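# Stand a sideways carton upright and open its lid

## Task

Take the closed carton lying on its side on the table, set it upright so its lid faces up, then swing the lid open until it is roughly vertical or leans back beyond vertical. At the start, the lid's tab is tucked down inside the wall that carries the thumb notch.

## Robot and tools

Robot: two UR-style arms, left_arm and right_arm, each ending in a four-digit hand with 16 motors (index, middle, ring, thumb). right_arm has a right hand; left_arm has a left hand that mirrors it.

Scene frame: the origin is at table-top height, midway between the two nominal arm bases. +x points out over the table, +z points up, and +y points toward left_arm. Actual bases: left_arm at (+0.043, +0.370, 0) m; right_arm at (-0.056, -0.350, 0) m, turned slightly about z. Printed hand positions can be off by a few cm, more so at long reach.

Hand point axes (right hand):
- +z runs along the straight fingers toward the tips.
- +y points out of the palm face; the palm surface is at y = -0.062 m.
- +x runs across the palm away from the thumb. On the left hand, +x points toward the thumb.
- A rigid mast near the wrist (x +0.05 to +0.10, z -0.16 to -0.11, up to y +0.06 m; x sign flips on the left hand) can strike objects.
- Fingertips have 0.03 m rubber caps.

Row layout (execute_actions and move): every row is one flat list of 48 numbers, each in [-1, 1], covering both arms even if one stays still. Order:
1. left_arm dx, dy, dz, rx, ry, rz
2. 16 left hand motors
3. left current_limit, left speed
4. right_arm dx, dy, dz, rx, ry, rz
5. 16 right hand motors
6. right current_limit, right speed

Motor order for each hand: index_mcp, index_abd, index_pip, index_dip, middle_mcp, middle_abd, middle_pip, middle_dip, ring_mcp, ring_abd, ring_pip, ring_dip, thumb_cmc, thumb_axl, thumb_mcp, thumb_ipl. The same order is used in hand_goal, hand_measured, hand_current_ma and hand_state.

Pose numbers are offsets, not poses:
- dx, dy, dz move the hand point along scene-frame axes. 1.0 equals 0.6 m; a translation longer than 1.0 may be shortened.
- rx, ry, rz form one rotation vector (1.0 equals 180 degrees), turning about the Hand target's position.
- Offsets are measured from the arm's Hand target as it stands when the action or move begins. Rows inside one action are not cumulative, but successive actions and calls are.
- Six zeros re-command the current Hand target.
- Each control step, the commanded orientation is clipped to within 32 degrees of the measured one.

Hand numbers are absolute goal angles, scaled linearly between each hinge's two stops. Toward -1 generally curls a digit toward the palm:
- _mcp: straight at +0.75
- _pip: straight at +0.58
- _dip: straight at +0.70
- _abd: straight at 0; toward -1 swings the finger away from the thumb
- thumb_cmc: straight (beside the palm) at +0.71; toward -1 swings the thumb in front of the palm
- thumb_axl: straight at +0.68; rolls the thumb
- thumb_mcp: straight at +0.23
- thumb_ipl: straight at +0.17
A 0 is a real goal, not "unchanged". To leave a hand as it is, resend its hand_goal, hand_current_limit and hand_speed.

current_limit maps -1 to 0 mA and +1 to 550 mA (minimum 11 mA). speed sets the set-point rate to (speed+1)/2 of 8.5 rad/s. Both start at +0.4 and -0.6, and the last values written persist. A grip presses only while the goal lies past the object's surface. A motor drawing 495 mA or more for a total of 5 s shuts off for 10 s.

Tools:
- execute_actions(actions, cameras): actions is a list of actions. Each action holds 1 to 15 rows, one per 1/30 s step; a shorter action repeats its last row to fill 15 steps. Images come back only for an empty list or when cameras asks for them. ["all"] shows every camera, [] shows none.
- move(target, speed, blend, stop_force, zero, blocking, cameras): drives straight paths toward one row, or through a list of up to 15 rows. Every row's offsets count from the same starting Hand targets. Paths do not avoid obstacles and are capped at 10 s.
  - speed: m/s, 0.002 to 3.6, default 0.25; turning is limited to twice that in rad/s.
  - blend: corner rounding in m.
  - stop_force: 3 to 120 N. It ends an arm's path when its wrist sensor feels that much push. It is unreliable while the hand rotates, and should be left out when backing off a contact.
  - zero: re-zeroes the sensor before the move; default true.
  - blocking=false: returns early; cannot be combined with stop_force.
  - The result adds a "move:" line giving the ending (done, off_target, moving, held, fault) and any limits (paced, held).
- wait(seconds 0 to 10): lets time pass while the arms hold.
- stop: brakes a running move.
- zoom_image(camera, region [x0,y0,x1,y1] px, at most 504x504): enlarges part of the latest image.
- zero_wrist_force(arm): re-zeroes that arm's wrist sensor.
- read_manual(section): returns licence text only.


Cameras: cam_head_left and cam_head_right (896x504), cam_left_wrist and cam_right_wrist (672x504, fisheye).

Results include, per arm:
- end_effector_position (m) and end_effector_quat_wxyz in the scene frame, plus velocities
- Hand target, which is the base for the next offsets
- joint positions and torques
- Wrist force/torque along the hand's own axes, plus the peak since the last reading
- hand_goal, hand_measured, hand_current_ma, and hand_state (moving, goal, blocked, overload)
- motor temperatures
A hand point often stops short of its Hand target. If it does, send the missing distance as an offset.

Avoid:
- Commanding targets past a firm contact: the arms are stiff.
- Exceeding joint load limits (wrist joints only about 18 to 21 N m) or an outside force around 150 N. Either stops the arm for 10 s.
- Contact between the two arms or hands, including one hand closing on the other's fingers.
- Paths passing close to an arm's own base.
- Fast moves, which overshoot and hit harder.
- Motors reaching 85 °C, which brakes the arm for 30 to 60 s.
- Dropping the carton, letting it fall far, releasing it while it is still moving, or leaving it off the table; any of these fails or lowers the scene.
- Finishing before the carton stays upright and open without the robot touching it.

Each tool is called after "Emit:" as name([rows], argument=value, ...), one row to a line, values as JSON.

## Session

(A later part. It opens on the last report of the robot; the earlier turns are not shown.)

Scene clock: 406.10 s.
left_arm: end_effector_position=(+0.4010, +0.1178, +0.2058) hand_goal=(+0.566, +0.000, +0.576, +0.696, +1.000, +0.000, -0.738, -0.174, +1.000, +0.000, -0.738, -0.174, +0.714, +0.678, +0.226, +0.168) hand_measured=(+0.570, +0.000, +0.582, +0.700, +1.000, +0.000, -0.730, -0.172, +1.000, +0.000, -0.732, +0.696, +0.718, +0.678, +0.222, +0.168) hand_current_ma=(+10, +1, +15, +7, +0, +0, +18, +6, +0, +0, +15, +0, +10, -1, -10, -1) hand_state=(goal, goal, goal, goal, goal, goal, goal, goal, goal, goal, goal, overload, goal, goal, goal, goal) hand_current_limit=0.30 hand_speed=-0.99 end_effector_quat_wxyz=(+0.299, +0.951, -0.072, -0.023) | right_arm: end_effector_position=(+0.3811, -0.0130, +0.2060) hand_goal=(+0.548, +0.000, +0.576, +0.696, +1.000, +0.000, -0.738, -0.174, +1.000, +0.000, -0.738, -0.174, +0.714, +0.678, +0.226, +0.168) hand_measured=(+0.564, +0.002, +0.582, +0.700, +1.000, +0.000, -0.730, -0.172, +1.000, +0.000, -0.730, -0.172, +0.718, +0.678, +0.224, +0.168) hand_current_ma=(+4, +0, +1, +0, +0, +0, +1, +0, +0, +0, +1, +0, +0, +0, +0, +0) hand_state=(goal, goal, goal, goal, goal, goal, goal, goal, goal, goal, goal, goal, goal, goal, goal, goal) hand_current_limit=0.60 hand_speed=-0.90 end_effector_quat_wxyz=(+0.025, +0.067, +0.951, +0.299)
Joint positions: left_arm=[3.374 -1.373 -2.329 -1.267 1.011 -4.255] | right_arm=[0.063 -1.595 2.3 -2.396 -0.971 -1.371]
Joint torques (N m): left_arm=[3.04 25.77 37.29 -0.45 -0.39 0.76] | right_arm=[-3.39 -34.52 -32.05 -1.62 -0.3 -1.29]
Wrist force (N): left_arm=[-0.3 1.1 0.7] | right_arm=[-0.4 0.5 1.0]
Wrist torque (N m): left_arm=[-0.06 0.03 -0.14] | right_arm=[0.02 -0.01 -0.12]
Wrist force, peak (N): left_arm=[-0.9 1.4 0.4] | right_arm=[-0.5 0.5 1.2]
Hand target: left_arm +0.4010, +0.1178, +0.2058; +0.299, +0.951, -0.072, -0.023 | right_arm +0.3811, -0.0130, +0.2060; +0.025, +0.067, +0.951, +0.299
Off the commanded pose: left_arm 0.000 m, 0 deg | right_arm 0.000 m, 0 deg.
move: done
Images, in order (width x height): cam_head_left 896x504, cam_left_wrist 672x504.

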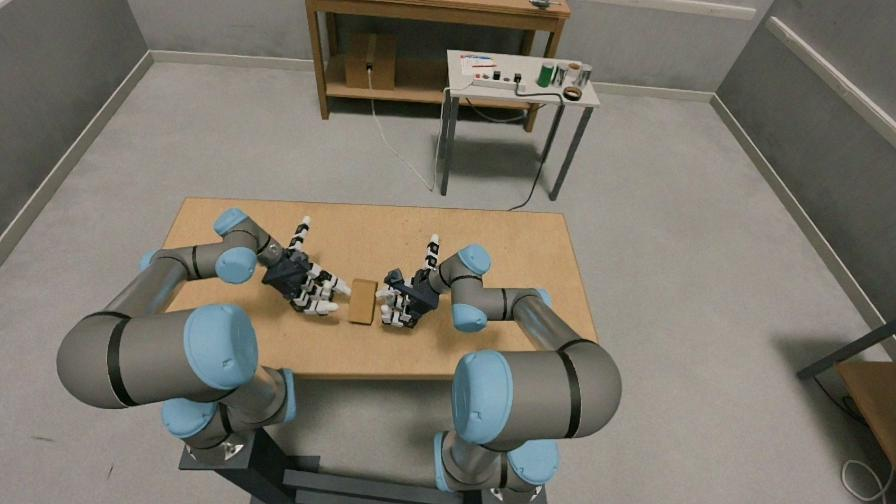

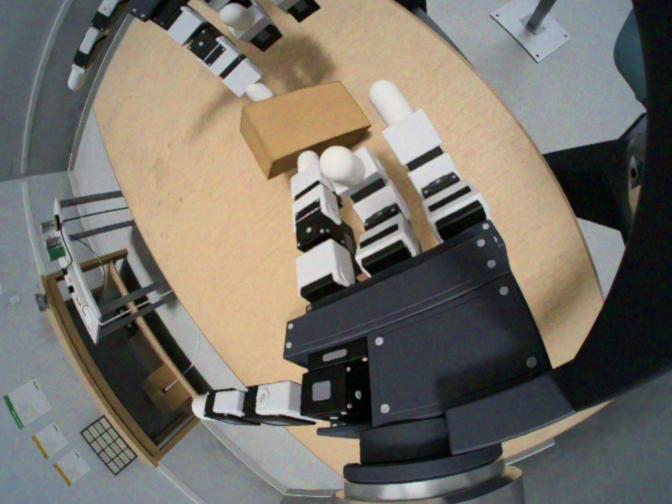

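Emit:
move([
  [0,0,0,0,0,0,0.54,0,0.576,0.696,1,0,-0.738,-0.174,1,0,-0.738,-0.174,0.714,0.678,0.226,0.168,0.3,-0.98,0,0,0,0,0,0,0.548,0,0.576,0.696,1,0,-0.738,-0.174,1,0,-0.738,-0.174,0.714,0.678,0.226,0.168,0.6,-0.9],
  [0,0,-0.112,0,0,0,0.54,0,0.576,0.696,1,0,-0.738,-0.174,1,0,-0.738,-0.174,0.714,0.678,0.226,0.168,0.3,-0.98,0,0,-0.112,0,0,0,0.548,0,0.576,0.696,1,0,-0.738,-0.174,1,0,-0.738,-0.174,0.714,0.678,0.226,0.168,0.6,-0.9],
], speed=0.04, cameras=["cam_left_wrist","cam_head_left","cam_right_wrist"])

Emit:
zoom_image(camera="cam_left_wrist", region=[200, 0, 400, 200])

Emit:
zoom_image(camera="cam_right_wrist", region=[280, 0, 480, 200])

Scene clock: 446.47 s.
left_arm: end_effector_position=(+0.4008, +0.1177, +0.1385) hand_goal=(+0.540, +0.000, +0.576, +0.696, +1.000, +0.000, -0.738, -0.174, +1.000, +0.000, -0.738, -0.174, +0.714, +0.678, +0.226, +0.168) hand_measured=(+0.660, -0.062, +0.378, +0.170, +1.000, +0.000, -0.732, -0.172, +1.000, +0.000, -0.732, +0.696, +0.720, +0.678, +0.222, +0.168) hand_current_ma=(+358, -195, -357, -357, +0, +0, +16, +6, +0, +0, +14, +0, +14, -1, -11, -1) hand_state=(blocked, blocked, blocked, blocked, goal, goal, goal, goal, goal, goal, goal, overload, goal, goal, goal, goal) hand_current_limit=0.30 hand_speed=-0.98 end_effector_quat_wxyz=(+0.299, +0.951, -0.072, -0.023) | right_arm: end_effector_position=(+0.3810, -0.0129, +0.1387) hand_goal=(+0.548, +0.000, +0.576, +0.696, +1.000, +0.000, -0.738, -0.174, +1.000, +0.000, -0.738, -0.174, +0.714, +0.678, +0.226, +0.168) hand_measured=(+0.722, -0.010, +0.470, -0.054, +1.000, +0.000, -0.732, -0.172, +1.000, +0.000, -0.732, -0.172, +0.720, +0.678, +0.222, +0.168) hand_current_ma=(+439, -1, -159, -439, +0, +0, +1, +0, +0, +0, +1, +0, +1, +0, +0, +0) hand_state=(blocked, goal, moving, blocked, goal, goal, goal, goal, goal, goal, goal, goal, goal, goal, goal, goal) hand_current_limit=0.60 hand_speed=-0.90 end_effector_quat_wxyz=(+0.024, +0.067, +0.951, +0.299)
Joint positions: left_arm=[3.374 -1.518 -2.432 -1.02 1.011 -4.255] | right_arm=[0.063 -1.434 2.377 -2.634 -0.971 -1.371]
Joint torques (N m): left_arm=[-11.62 25.35 25.92 1.43 -4.42 -0.11] | right_arm=[8.51 -31.49 -25.1 -1.71 4.98 0.47]
Wrist force (N): left_arm=[-2.9 -12.6 -19.7] | right_arm=[0.0 -17.4 -23.4]
Wrist torque (N m): left_arm=[1.54 0.11 -0.36] | right_arm=[1.69 -0.46 0.17]
Wrist force, peak (N): left_arm=[6.7 -46.9 -108.4] | right_arm=[-7.1 -47.8 -108.5]
Hand target: left_arm +0.4010, +0.1178, +0.1386; +0.299, +0.951, -0.072, -0.023 | right_arm +0.3811, -0.0130, +0.1388; +0.025, +0.067, +0.951, +0.299
Off the commanded pose: left_arm 0.000 m, 0 deg | right_arm 0.000 m, 0 deg.
move: done
Images, in order (width x height): cam_head_left 896x504, cam_left_wrist 672x504, cam_right_wrist 672x504.

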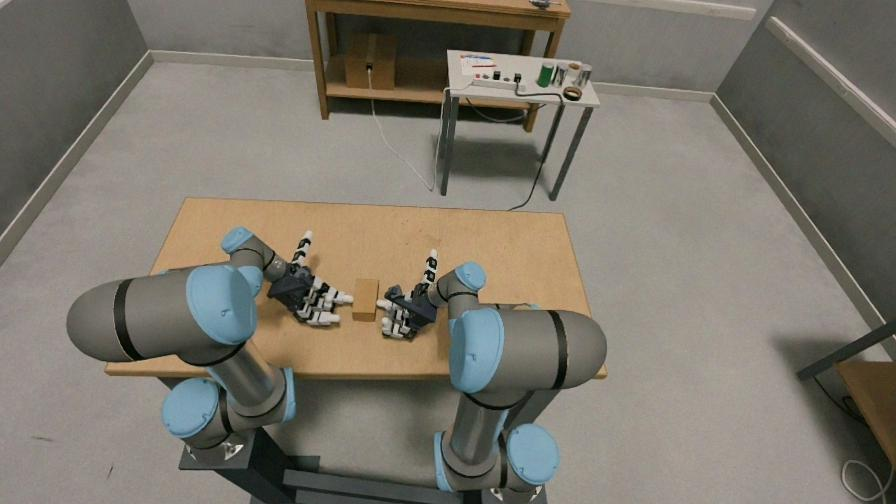

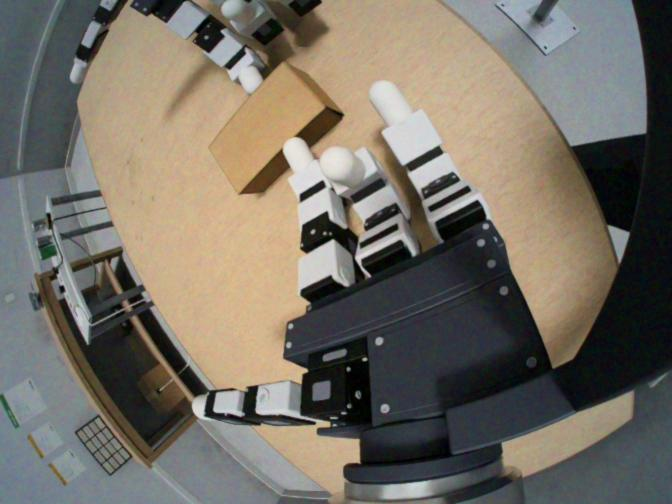

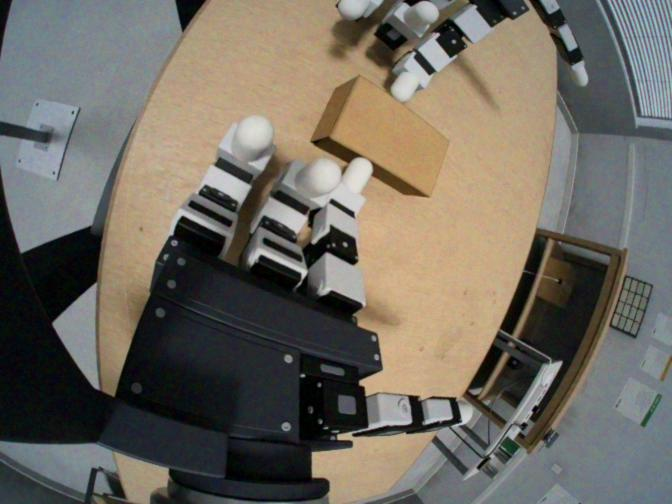

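Scaled by 2.520 from the camera's 672x504 image, which has a finer 960x720 frame.

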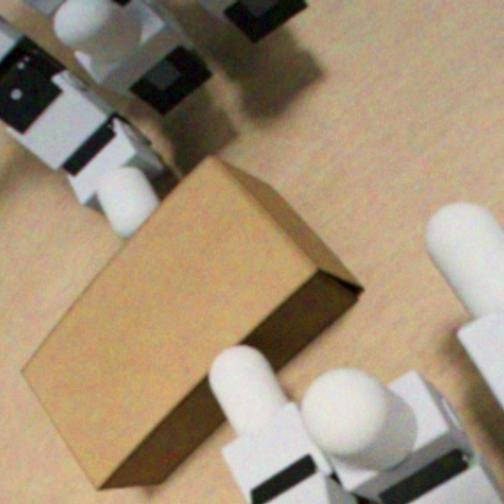

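Scaled by 2.520 from the camera's 672x504 image, which has a finer 960x720 frame.

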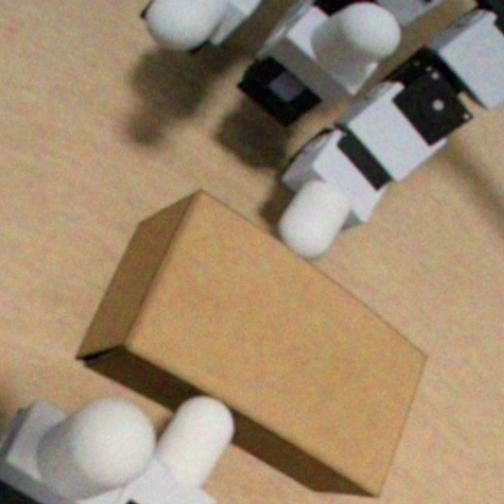

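Emit:
move([
  [0.0,0.0,0.035,0,0,0,0.56,0,0.576,0.696,1,0,-0.738,-0.174,1,0,-0.738,-0.174,0.714,0.678,0.226,0.168,0.3,-0.8,0.0,0.0,0.035,0,0,0,0.56,0,0.576,0.696,1,0,-0.738,-0.174,1,0,-0.738,-0.174,0.714,0.678,0.226,0.168,0.6,-0.9],
  [0.0125,0.083,0.06,0,0,0,0.56,0,0.576,0.696,1,0,-0.738,-0.174,1,0,-0.738,-0.174,0.714,0.678,0.226,0.168,0.3,-0.8,-0.0125,-0.083,0.06,0,0,0,0.56,0,0.576,0.696,1,0,-0.738,-0.174,1,0,-0.738,-0.174,0.714,0.678,0.226,0.168,0.6,-0.9],
], speed=[0.05, 0.1], blend=[0.005, 0], cameras=["cam_left_wrist","cam_head_left","cam_right_wrist"])

Emit:
zoom_image(camera="cam_left_wrist", region=[200, 20, 380, 200])

Emit:
zoom_image(camera="cam_right_wrist", region=[290, 20, 470, 200])

Emit:
zoom_image(camera="cam_head_left", region=[330, 265, 400, 335])

Scene clock: 472.97 s.
left_arm: end_effector_position=(+0.4085, +0.1676, +0.1746) hand_goal=(+0.560, +0.000, +0.576, +0.696, +1.000, +0.000, -0.738, -0.174, +1.000, +0.000, -0.738, -0.174, +0.714, +0.678, +0.226, +0.168) hand_measured=(+0.576, -0.002, +0.578, +0.694, +1.000, +0.000, -0.732, -0.172, +1.000, +0.000, -0.732, +0.696, +0.718, +0.678, +0.222, +0.168) hand_current_ma=(+46, -5, +2, -5, +0, +0, +16, +6, +0, +0, +14, +0, +11, -1, -11, -1) hand_state=(goal, goal, goal, goal, goal, goal, goal, goal, goal, goal, goal, overload, goal, goal, goal, goal) hand_current_limit=0.30 hand_speed=-0.80 end_effector_quat_wxyz=(+0.299, +0.951, -0.072, -0.023) | right_arm: end_effector_position=(+0.3736, -0.0628, +0.1748) hand_goal=(+0.560, +0.000, +0.576, +0.696, +1.000, +0.000, -0.738, -0.174, +1.000, +0.000, -0.738, -0.174, +0.714, +0.678, +0.226, +0.168) hand_measured=(+0.576, +0.002, +0.582, +0.694, +1.000, +0.000, -0.732, -0.172, +1.000, +0.000, -0.732, -0.172, +0.720, +0.678, +0.222, +0.168) hand_current_ma=(+4, +0, +1, +0, +0, +0, +1, +0, +0, +0, +1, +0, +1, +0, +0, +0) hand_state=(goal, goal, goal, goal, goal, goal, goal, goal, goal, goal, goal, goal, goal, goal, goal, goal) hand_current_limit=0.60 hand_speed=-0.90 end_effector_quat_wxyz=(+0.025, +0.067, +0.951, +0.299)
Joint positions: left_arm=[3.505 -1.435 -2.355 -1.254 1.049 -4.109] | right_arm=[-0.07 -1.604 2.384 -2.38 -0.961 -1.533]
Joint torques (N m): left_arm=[3.17 0.56 1.6 -0.59 -2.37 0.88] | right_arm=[-4.95 -2.33 -30.67 -1.04 -0.9 -1.42]
Wrist force (N): left_arm=[0.1 1.1 0.0] | right_arm=[-0.2 0.5 1.0]
Wrist torque (N m): left_arm=[0.02 -0.04 -0.10] | right_arm=[0.03 -0.02 0.07]
Wrist force, peak (N): left_arm=[-3.2 -12.5 -20.4] | right_arm=[0.1 -17.6 -23.9]
Hand target: left_arm +0.4085, +0.1676, +0.1746; +0.299, +0.951, -0.072, -0.023 | right_arm +0.3736, -0.0628, +0.1748; +0.025, +0.067, +0.951, +0.299
Off the commanded pose: left_arm 0.000 m, 0 deg | right_arm 0.000 m, 0 deg.
move: done
Images, in order (width x height): cam_head_left 896x504, cam_left_wrist 672x504, cam_right_wrist 672x504.

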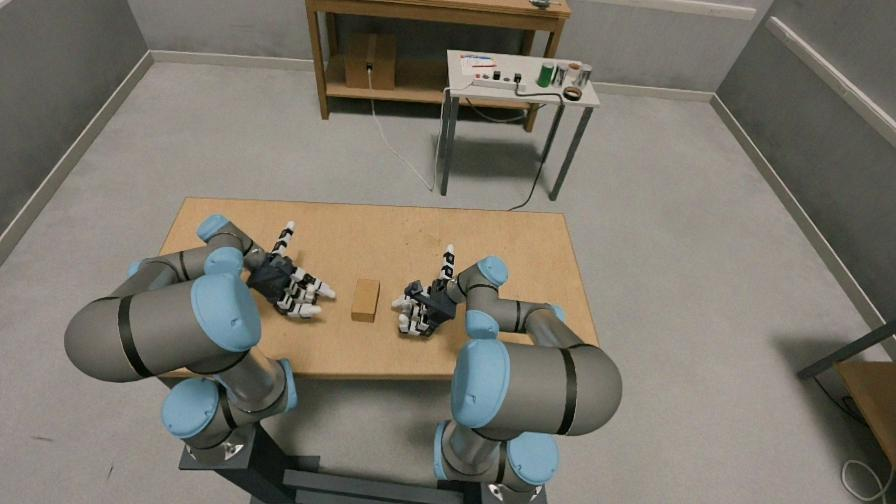

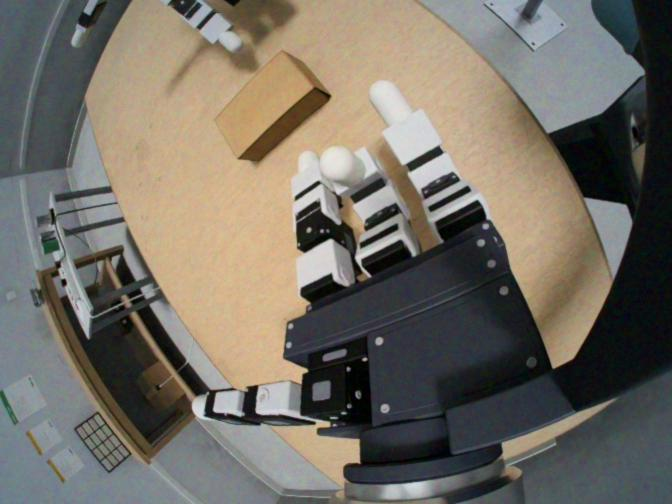

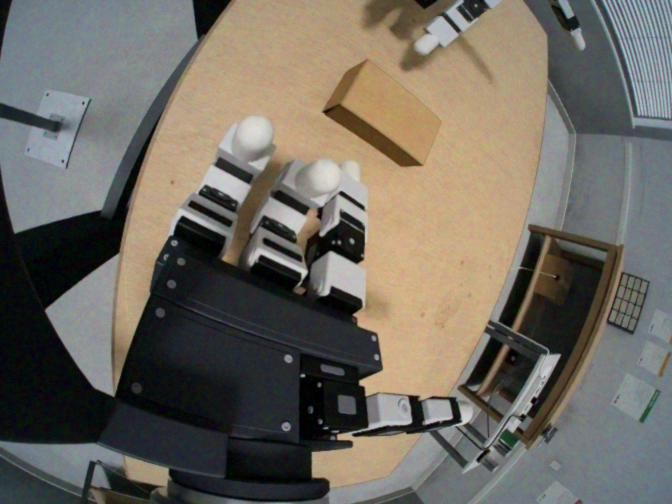

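Scaled by 2.800 from the camera's 672x504 image, which has a finer 960x720 frame.

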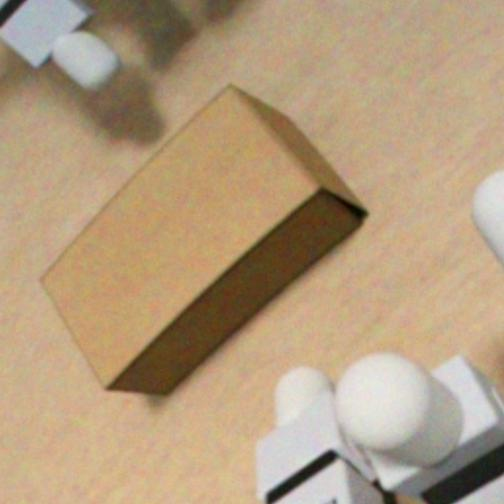

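Scaled by 2.800 from the camera's 672x504 image, which has a finer 960x720 frame.

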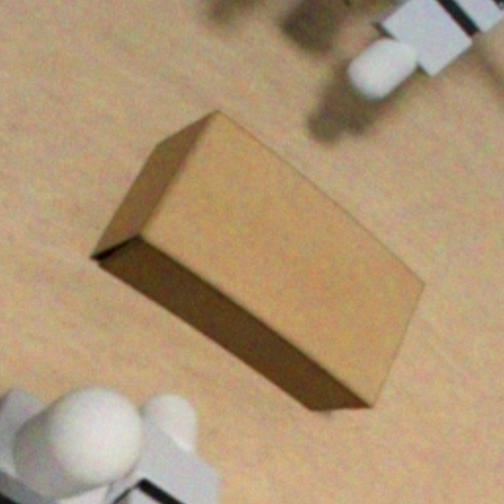

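Scaled by 7.200 from the camera's 896x504 image, which has a finer 1280x720 frame.

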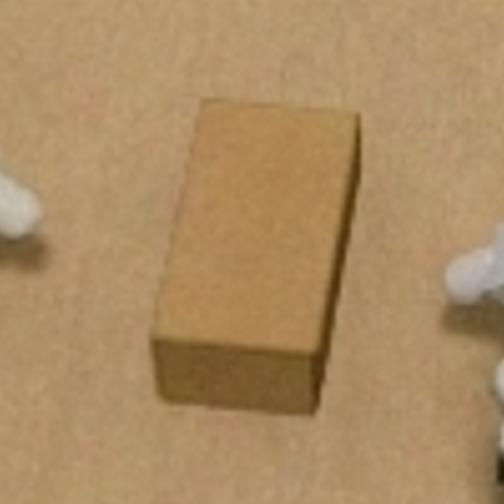

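Emit:
move([
  [-0.057,-0.0487,-0.0543,0,0,0,0.548,0,0.576,0.696,1,0,-0.738,-0.174,1,0,-0.738,-0.174,0.714,0.678,0.226,0.168,0.3,-0.8,-0.0455,0.029,-0.0547,0,0,0,0.548,0,0.576,0.696,1,0,-0.738,-0.174,1,0,-0.738,-0.174,0.714,0.678,0.226,0.168,0.6,-0.9],
  [-0.0632,-0.0898,-0.0543,0,0,0,0.548,0,0.576,0.696,1,0,-0.738,-0.174,1,0,-0.738,-0.174,0.714,0.678,0.226,0.168,0.3,-0.8,-0.0393,0.0702,-0.0547,0,0,0,0.548,0,0.576,0.696,1,0,-0.738,-0.174,1,0,-0.738,-0.174,0.714,0.678,0.226,0.168,0.6,-0.9],
], speed=[0.1, 0.05], blend=[0.005, 0], cameras=["cam_left_wrist","cam_head_left","cam_right_wrist"])

Emit:
zoom_image(camera="cam_left_wrist", region=[200, 20, 380, 200])

Emit:
zoom_image(camera="cam_right_wrist", region=[290, 20, 470, 200])

Emit:
zoom_image(camera="cam_head_left", region=[320, 255, 410, 345])

Scene clock: 526.17 s.
left_arm: end_effector_position=(+0.3705, +0.1136, +0.1419) hand_goal=(+0.548, +0.000, +0.576, +0.696, +1.000, +0.000, -0.738, -0.174, +1.000, +0.000, -0.738, -0.174, +0.714, +0.678, +0.226, +0.168) hand_measured=(+0.562, -0.002, +0.578, +0.694, +1.000, +0.000, -0.732, -0.172, +1.000, +0.000, -0.732, +0.696, +0.718, +0.678, +0.222, +0.168) hand_current_ma=(+43, -5, +2, -5, +0, +0, +16, +6, +0, +0, +14, +0, +11, -1, -11, -1) hand_state=(goal, goal, goal, goal, goal, goal, goal, goal, goal, goal, goal, overload, goal, goal, goal, goal) hand_current_limit=0.30 hand_speed=-0.80 end_effector_quat_wxyz=(+0.299, +0.951, -0.072, -0.023) | right_arm: end_effector_position=(+0.3501, -0.0207, +0.1419) hand_goal=(+0.548, +0.000, +0.576, +0.696, +1.000, +0.000, -0.738, -0.174, +1.000, +0.000, -0.738, -0.174, +0.714, +0.678, +0.226, +0.168) hand_measured=(+0.562, +0.002, +0.582, +0.694, +1.000, +0.000, -0.732, -0.172, +1.000, +0.000, -0.732, -0.172, +0.720, +0.678, +0.222, +0.168) hand_current_ma=(+4, +0, +0, +0, +0, +0, +1, +0, +0, +0, +1, +0, +1, +0, +0, +0) hand_state=(goal, goal, goal, goal, goal, goal, goal, goal, goal, goal, goal, goal, goal, goal, goal, goal) hand_current_limit=0.60 hand_speed=-0.90 end_effector_quat_wxyz=(+0.025, +0.067, +0.951, +0.299)
Joint positions: left_arm=[3.384 -1.424 -2.497 -1.054 1.014 -4.244] | right_arm=[0.043 -1.518 2.455 -2.616 -0.969 -1.395]
Joint torques (N m): left_arm=[3.38 7.95 15.25 -0.92 0.14 0.95] | right_arm=[-4.51 -36.04 -5.24 -1.24 0.99 -1.37]
Wrist force (N): left_arm=[0.0 0.9 0.3] | right_arm=[-0.1 0.6 0.7]
Wrist torque (N m): left_arm=[-0.03 -0.03 -0.02] | right_arm=[0.07 -0.03 -0.11]
Wrist force, peak (N): left_arm=[-0.3 1.9 0.8] | right_arm=[0.9 1.4 1.3]
Hand target: left_arm +0.3706, +0.1137, +0.1420; +0.299, +0.951, -0.072, -0.023 | right_arm +0.3500, -0.0207, +0.1420; +0.025, +0.067, +0.951, +0.299
Off the commanded pose: left_arm 0.000 m, 0 deg | right_arm 0.000 m, 0 deg.
move: done
Images, in order (width x height): cam_head_left 896x504, cam_left_wrist 672x504, cam_right_wrist 672x504.

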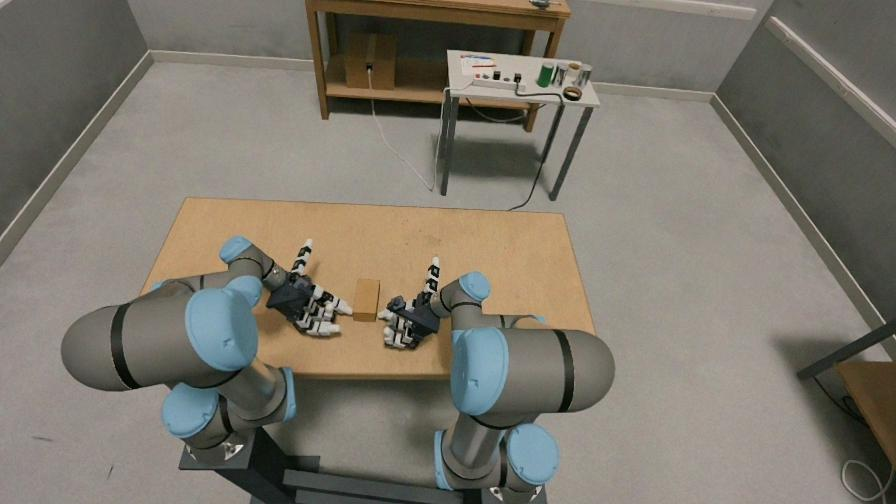

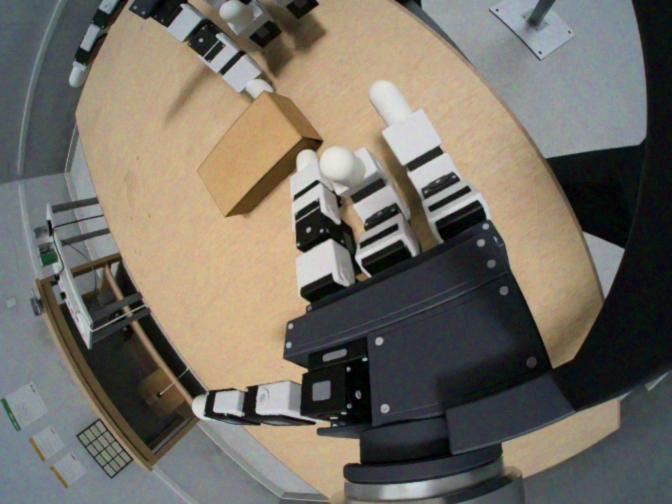

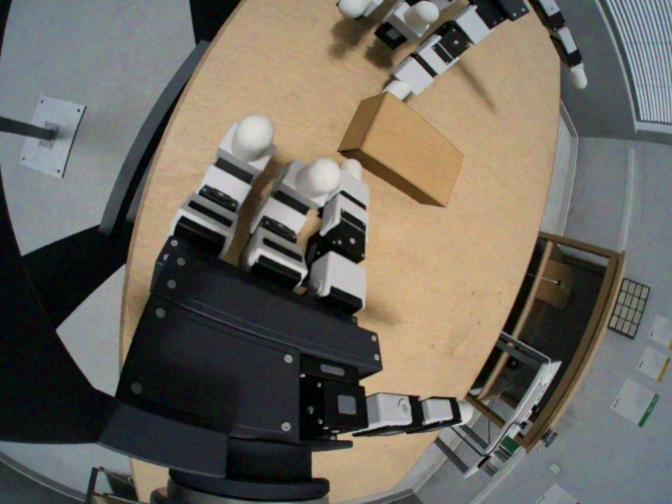

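Scaled by 2.800 from the camera's 672x504 image, which has a finer 960x720 frame.

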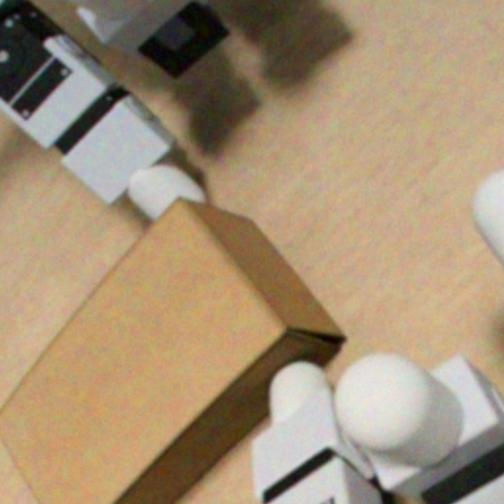

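Scaled by 2.800 from the camera's 672x504 image, which has a finer 960x720 frame.

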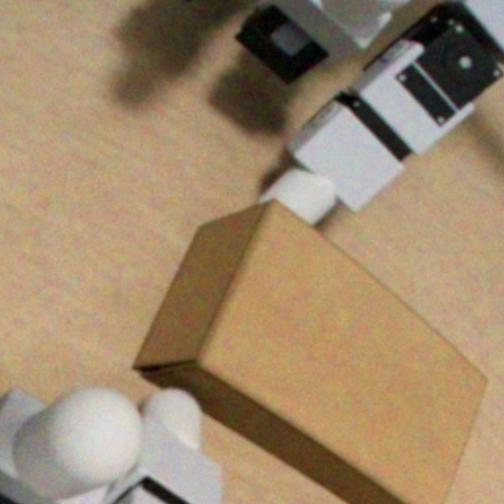

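Scaled by 5.600 from the camera's 896x504 image, which has a finer 1280x720 frame.

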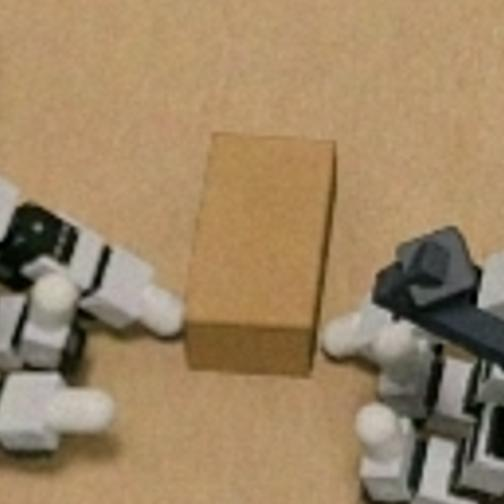

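Emit:
move([
  [0,0,0,0,0,0,0.52,0,0.576,0.696,1,0,-0.738,-0.174,1,0,-0.738,-0.174,0.714,0.678,0.226,0.168,0.3,-0.95,0.0015,0,0,0,0,0,0.548,0,0.576,0.696,1,0,-0.738,-0.174,1,0,-0.738,-0.174,0.714,0.678,0.226,0.168,0.6,-0.9],
  [0.0447,-0.0036,0.0767,0,0,0,0.52,0,0.576,0.696,1,0,-0.738,-0.174,1,0,-0.738,-0.174,0.714,0.678,0.226,0.168,0.3,-0.95,0.0462,-0.0036,0.0767,0,0,0,0.548,0,0.576,0.696,1,0,-0.738,-0.174,1,0,-0.738,-0.174,0.714,0.678,0.226,0.168,0.6,-0.9],
], speed=[0.05, 0.05], cameras=["cam_left_wrist","cam_right_wrist"])

Emit:
zoom_image(camera="cam_left_wrist", region=[200, 20, 380, 200])

Emit:
zoom_image(camera="cam_right_wrist", region=[290, 20, 470, 200])

Scene clock: 553.47 s.
left_arm: end_effector_position=(+0.3975, +0.1115, +0.1882) hand_goal=(+0.520, +0.000, +0.576, +0.696, +1.000, +0.000, -0.738, -0.174, +1.000, +0.000, -0.738, -0.174, +0.714, +0.678, +0.226, +0.168) hand_measured=(+0.536, -0.002, +0.578, +0.694, +1.000, +0.000, -0.732, -0.172, +1.000, +0.000, -0.732, +0.696, +0.718, +0.678, +0.222, +0.168) hand_current_ma=(+47, -5, +2, -4, +0, +0, +16, +6, +0, +0, +14, +0, +11, -1, -11, -1) hand_state=(goal, goal, goal, goal, goal, goal, goal, goal, goal, goal, goal, overload, goal, goal, goal, goal) hand_current_limit=0.30 hand_speed=-0.95 end_effector_quat_wxyz=(+0.299, +0.951, -0.072, -0.023) | right_arm: end_effector_position=(+0.3778, -0.0228, +0.1882) hand_goal=(+0.548, +0.000, +0.576, +0.696, +1.000, +0.000, -0.738, -0.174, +1.000, +0.000, -0.738, -0.174, +0.714, +0.678, +0.226, +0.168) hand_measured=(+0.562, +0.002, +0.582, +0.694, +1.000, +0.000, -0.732, -0.172, +1.000, +0.000, -0.732, -0.172, +0.720, +0.678, +0.222, +0.168) hand_current_ma=(+4, +0, +0, +0, +0, +0, +1, +0, +0, +0, +1, +0, +1, +0, +0, +0) hand_state=(goal, goal, goal, goal, goal, goal, goal, goal, goal, goal, goal, goal, goal, goal, goal, goal) hand_current_limit=0.60 hand_speed=-0.90 end_effector_quat_wxyz=(+0.025, +0.067, +0.951, +0.299)
Joint positions: left_arm=[3.359 -1.399 -2.367 -1.194 1.007 -4.272] | right_arm=[0.038 -1.577 2.338 -2.435 -0.968 -1.402]
Joint torques (N m): left_arm=[2.31 11.38 1.56 4.08 -1.07 0.83] | right_arm=[-0.7 -4.12 -7.99 -4.62 2.44 -0.71]
Wrist force (N): left_arm=[-0.5 1.3 0.5] | right_arm=[-0.1 0.7 0.7]
Wrist torque (N m): left_arm=[0.00 0.03 -0.02] | right_arm=[0.07 -0.03 -0.11]
Wrist force, peak (N): left_arm=[-0.5 1.7 0.2] | right_arm=[0.4 -0.4 1.1]
Hand target: left_arm +0.3974, +0.1115, +0.1880; +0.299, +0.951, -0.072, -0.023 | right_arm +0.3777, -0.0228, +0.1880; +0.025, +0.067, +0.951, +0.299
Off the commanded pose: left_arm 0.000 m, 0 deg | right_arm 0.000 m, 0 deg.
move: done
Images, in order (width x height): cam_left_wrist 672x504, cam_right_wrist 672x504.

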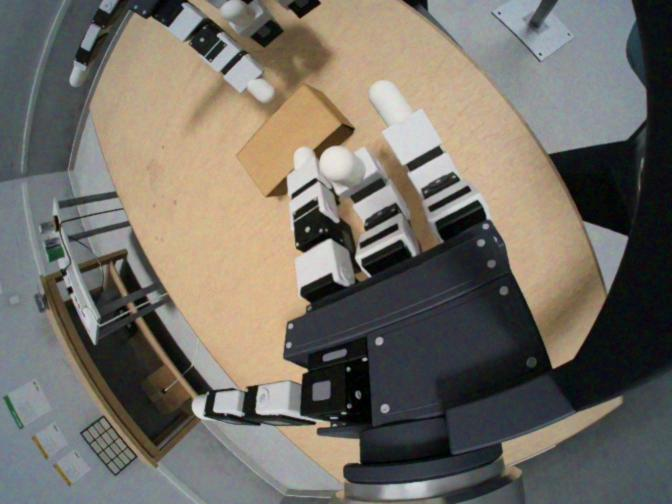

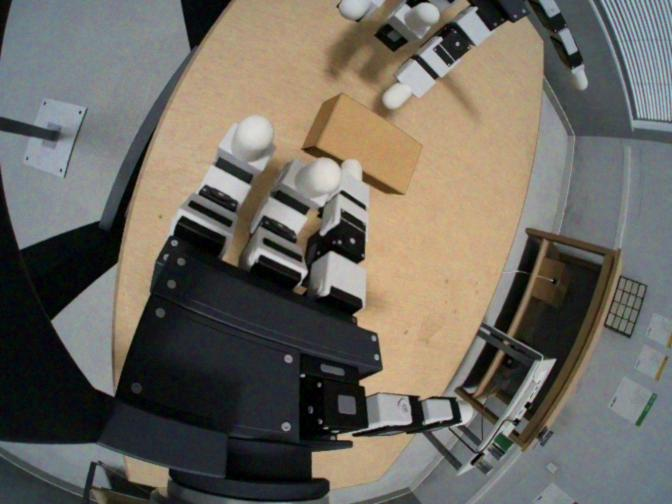

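Scaled by 2.800 from the camera's 672x504 image, which has a finer 960x720 frame.

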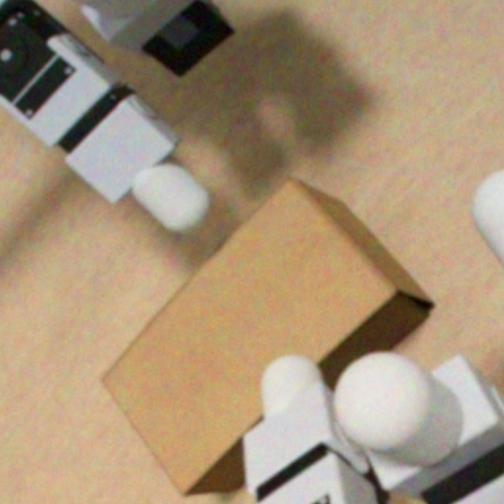

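Scaled by 2.800 from the camera's 672x504 image, which has a finer 960x720 frame.

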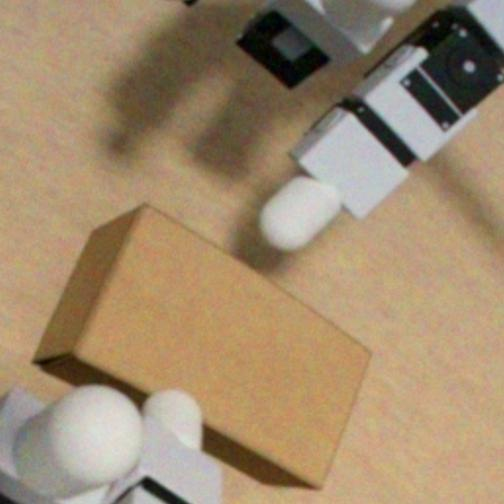

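Emit:
move([
  [0,0,0.001,0,0,0,0.59,0,0.576,0.696,1,0,-0.738,-0.174,1,0,-0.738,-0.174,0.714,0.678,0.226,0.168,0.3,-0.8,0,0,0.001,0,0,0,0.57,0,0.576,0.696,1,0,-0.738,-0.174,1,0,-0.738,-0.174,0.714,0.678,0.226,0.168,0.6,-0.8],
  [-0.0447,0.0036,-0.0767,0,0,0,0.46,0,0.576,0.696,1,0,-0.738,-0.174,1,0,-0.738,-0.174,0.714,0.678,0.226,0.168,0.3,-0.95,-0.0447,0.0036,-0.0767,0,0,0,0.535,0,0.576,0.696,1,0,-0.738,-0.174,1,0,-0.738,-0.174,0.714,0.678,0.226,0.168,0.6,-0.95],
], speed=[0.05, 0.08], cameras=["cam_left_wrist","cam_right_wrist"])

Emit:
zoom_image(camera="cam_left_wrist", region=[200, 20, 380, 200])

Emit:
zoom_image(camera="cam_right_wrist", region=[290, 20, 470, 200])

Scene clock: 568.90 s.
left_arm: end_effector_position=(+0.3706, +0.1137, +0.1420) hand_goal=(+0.460, +0.000, +0.576, +0.696, +1.000, +0.000, -0.738, -0.174, +1.000, +0.000, -0.738, -0.174, +0.714, +0.678, +0.226, +0.168) hand_measured=(+0.540, -0.002, +0.596, +0.704, +1.000, +0.000, -0.732, -0.172, +1.000, +0.000, -0.732, +0.696, +0.718, +0.678, +0.222, +0.168) hand_current_ma=(+331, -4, +58, +21, +0, +0, +16, +6, +0, +0, +14, +0, +11, -1, -11, -1) hand_state=(blocked, goal, goal, goal, goal, goal, goal, goal, goal, goal, goal, overload, goal, goal, goal, goal) hand_current_limit=0.30 hand_speed=-0.95 end_effector_quat_wxyz=(+0.299, +0.951, -0.072, -0.023) | right_arm: end_effector_position=(+0.3509, -0.0207, +0.1420) hand_goal=(+0.536, +0.000, +0.576, +0.696, +1.000, +0.000, -0.738, -0.174, +1.000, +0.000, -0.738, -0.174, +0.714, +0.678, +0.226, +0.168) hand_measured=(+0.552, +0.002, +0.582, +0.696, +1.000, +0.000, -0.732, -0.172, +1.000, +0.000, -0.732, -0.172, +0.720, +0.678, +0.222, +0.168) hand_current_ma=(+5, +0, +0, +0, +0, +0, +1, +0, +0, +0, +1, +0, +1, +0, +0, +0) hand_state=(goal, goal, goal, goal, goal, goal, goal, goal, goal, goal, goal, goal, goal, goal, goal, goal) hand_current_limit=0.60 hand_speed=-0.95 end_effector_quat_wxyz=(+0.025, +0.067, +0.951, +0.299)
Joint positions: left_arm=[3.384 -1.424 -2.497 -1.054 1.014 -4.244] | right_arm=[0.043 -1.516 2.453 -2.615 -0.969 -1.395]
Joint torques (N m): left_arm=[-5.71 24.59 32.61 3.7 -2.17 -0.68] | right_arm=[-3.87 -33.93 -26.51 -4.31 3.48 -1.5]
Wrist force (N): left_arm=[-0.6 -1.1 -1.1] | right_arm=[0.0 -0.9 -1.4]
Wrist torque (N m): left_arm=[0.26 0.04 -0.23] | right_arm=[0.24 -0.10 -0.08]
Wrist force, peak (N): left_arm=[-0.4 1.7 0.6] | right_arm=[-0.2 -0.5 -1.9]
Hand target: left_arm +0.3706, +0.1137, +0.1420; +0.299, +0.951, -0.072, -0.023 | right_arm +0.3509, -0.0207, +0.1420; +0.025, +0.067, +0.951, +0.299
Off the commanded pose: left_arm 0.000 m, 0 deg | right_arm 0.000 m, 0 deg.
move: done
Images, in order (width x height): cam_left_wrist 672x504, cam_right_wrist 672x504.

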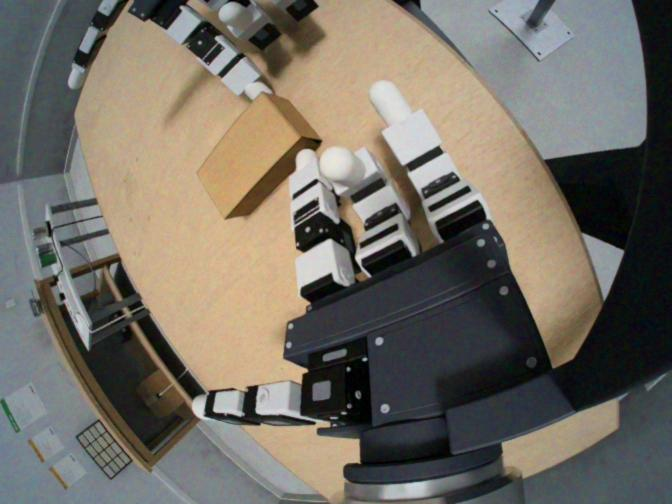

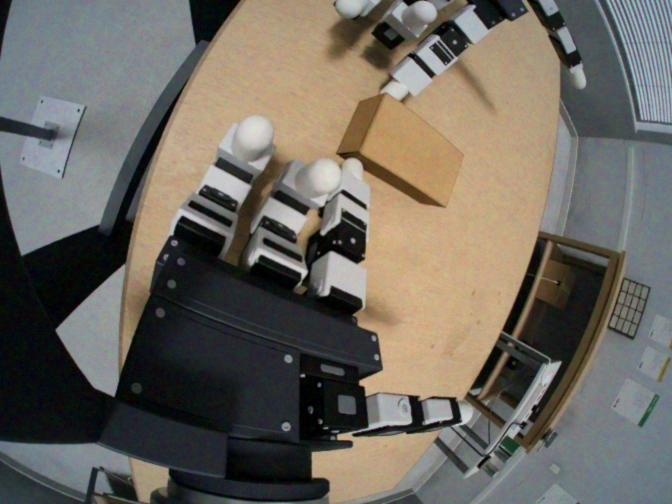

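Scaled by 2.800 from the camera's 672x504 image, which has a finer 960x720 frame.

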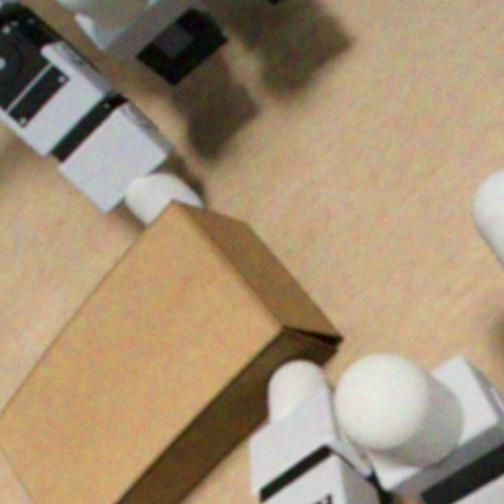

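Scaled by 2.800 from the camera's 672x504 image, which has a finer 960x720 frame.

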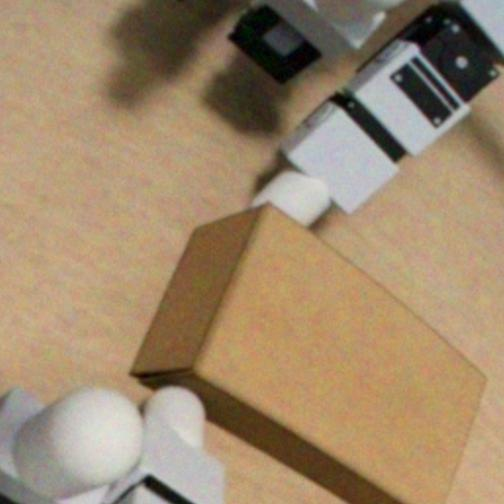

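Emit:
move([
  [0,0,0,0,0,0,0.5,0,0.576,0.696,1,0,-0.738,-0.174,1,0,-0.738,-0.174,0.714,0.678,0.226,0.168,0.3,-0.95,0,0,0,0,0,0,0.536,0,0.576,0.696,1,0,-0.738,-0.174,1,0,-0.738,-0.174,0.714,0.678,0.226,0.168,0.6,-0.95],
  [0.0447,-0.0036,0.0767,0,0,0,0.5,0,0.576,0.696,1,0,-0.738,-0.174,1,0,-0.738,-0.174,0.714,0.678,0.226,0.168,0.3,-0.95,0.0447,-0.0036,0.0767,0,0,0,0.536,0,0.576,0.696,1,0,-0.738,-0.174,1,0,-0.738,-0.174,0.714,0.678,0.226,0.168,0.6,-0.95],
], speed=[0.05, 0.05], cameras=["cam_left_wrist","cam_head_left"])

Emit:
zoom_image(camera="cam_left_wrist", region=[200, 20, 380, 200])

Emit:
zoom_image(camera="cam_head_left", region=[320, 245, 410, 335])

Scene clock: 581.07 s.
left_arm: end_effector_position=(+0.3975, +0.1115, +0.1882) hand_goal=(+0.500, +0.000, +0.576, +0.696, +1.000, +0.000, -0.738, -0.174, +1.000, +0.000, -0.738, -0.174, +0.714, +0.678, +0.226, +0.168) hand_measured=(+0.526, -0.002, +0.590, +0.702, +1.000, +0.000, -0.732, -0.172, +1.000, +0.000, -0.732, +0.696, +0.718, +0.678, +0.222, +0.168) hand_current_ma=(+89, -4, +36, +17, +0, +0, +16, +6, +0, +0, +14, +0, +11, -1, -11, -1) hand_state=(blocked, goal, goal, goal, goal, goal, goal, goal, goal, goal, goal, overload, goal, goal, goal, goal) hand_current_limit=0.30 hand_speed=-0.95 end_effector_quat_wxyz=(+0.299, +0.951, -0.072, -0.023) | right_arm: end_effector_position=(+0.3778, -0.0228, +0.1882) hand_goal=(+0.536, +0.000, +0.576, +0.696, +1.000, +0.000, -0.738, -0.174, +1.000, +0.000, -0.738, -0.174, +0.714, +0.678, +0.226, +0.168) hand_measured=(+0.558, +0.002, +0.586, +0.698, +1.000, +0.000, -0.732, -0.172, +1.000, +0.000, -0.732, -0.172, +0.720, +0.678, +0.222, +0.168) hand_current_ma=(+8, +0, +1, +0, +0, +0, +1, +0, +0, +0, +1, +0, +1, +0, +0, +0) hand_state=(blocked, goal, goal, goal, goal, goal, goal, goal, goal, goal, goal, goal, goal, goal, goal, goal) hand_current_limit=0.60 hand_speed=-0.95 end_effector_quat_wxyz=(+0.025, +0.067, +0.951, +0.299)
Joint positions: left_arm=[3.359 -1.399 -2.367 -1.194 1.007 -4.272] | right_arm=[0.038 -1.577 2.338 -2.435 -0.968 -1.402]
Joint torques (N m): left_arm=[1.69 11.11 2.33 3.94 -1.2 0.83] | right_arm=[-0.36 -5.44 -7.19 -4.59 2.7 -1.07]
Wrist force (N): left_arm=[-0.4 0.0 -0.2] | right_arm=[-0.1 -0.8 0.3]
Wrist torque (N m): left_arm=[0.12 0.03 -0.03] | right_arm=[0.14 -0.05 -0.09]
Wrist force, peak (N): left_arm=[-0.4 -1.3 -1.7] | right_arm=[-0.3 -0.6 -2.0]
Hand target: left_arm +0.3974, +0.1115, +0.1880; +0.299, +0.951, -0.072, -0.023 | right_arm +0.3777, -0.0228, +0.1880; +0.025, +0.067, +0.951, +0.299
Off the commanded pose: left_arm 0.000 m, 0 deg | right_arm 0.000 m, 0 deg.
move: done
Images, in order (width x height): cam_head_left 896x504, cam_left_wrist 672x504.

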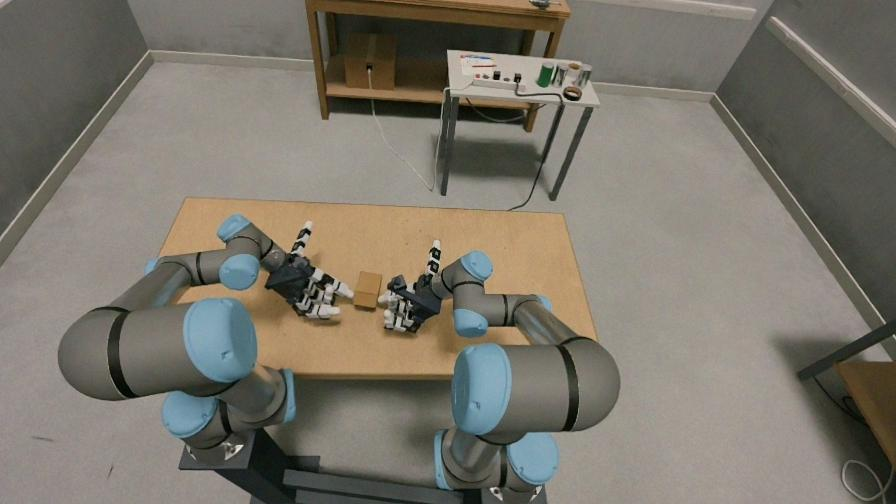

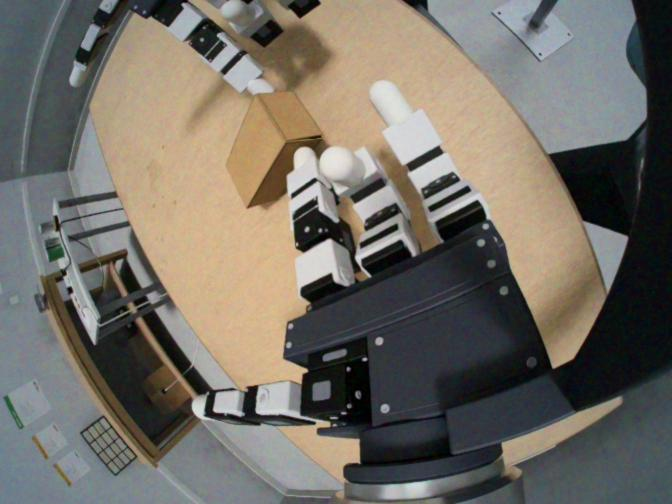

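Scaled by 2.800 from the camera's 672x504 image, which has a finer 960x720 frame.

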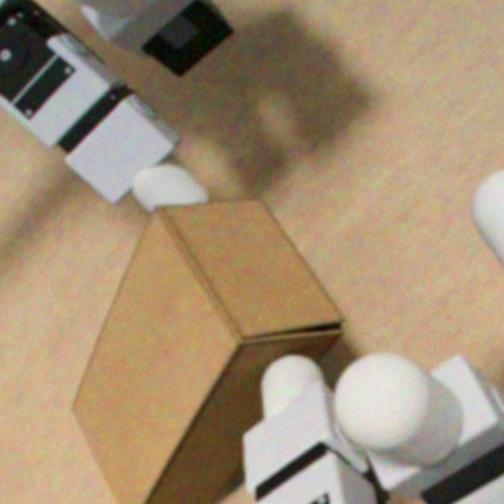

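Scaled by 5.600 from the camera's 896x504 image, which has a finer 1280x720 frame.

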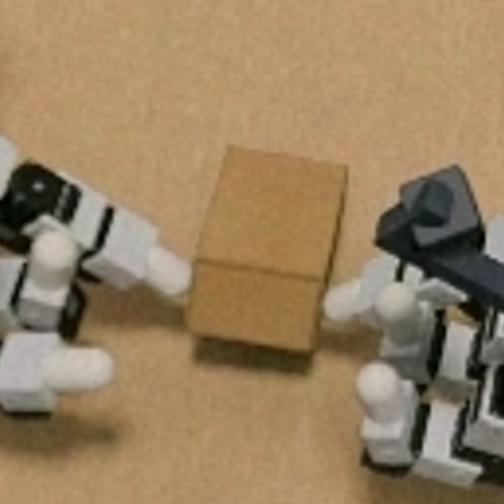

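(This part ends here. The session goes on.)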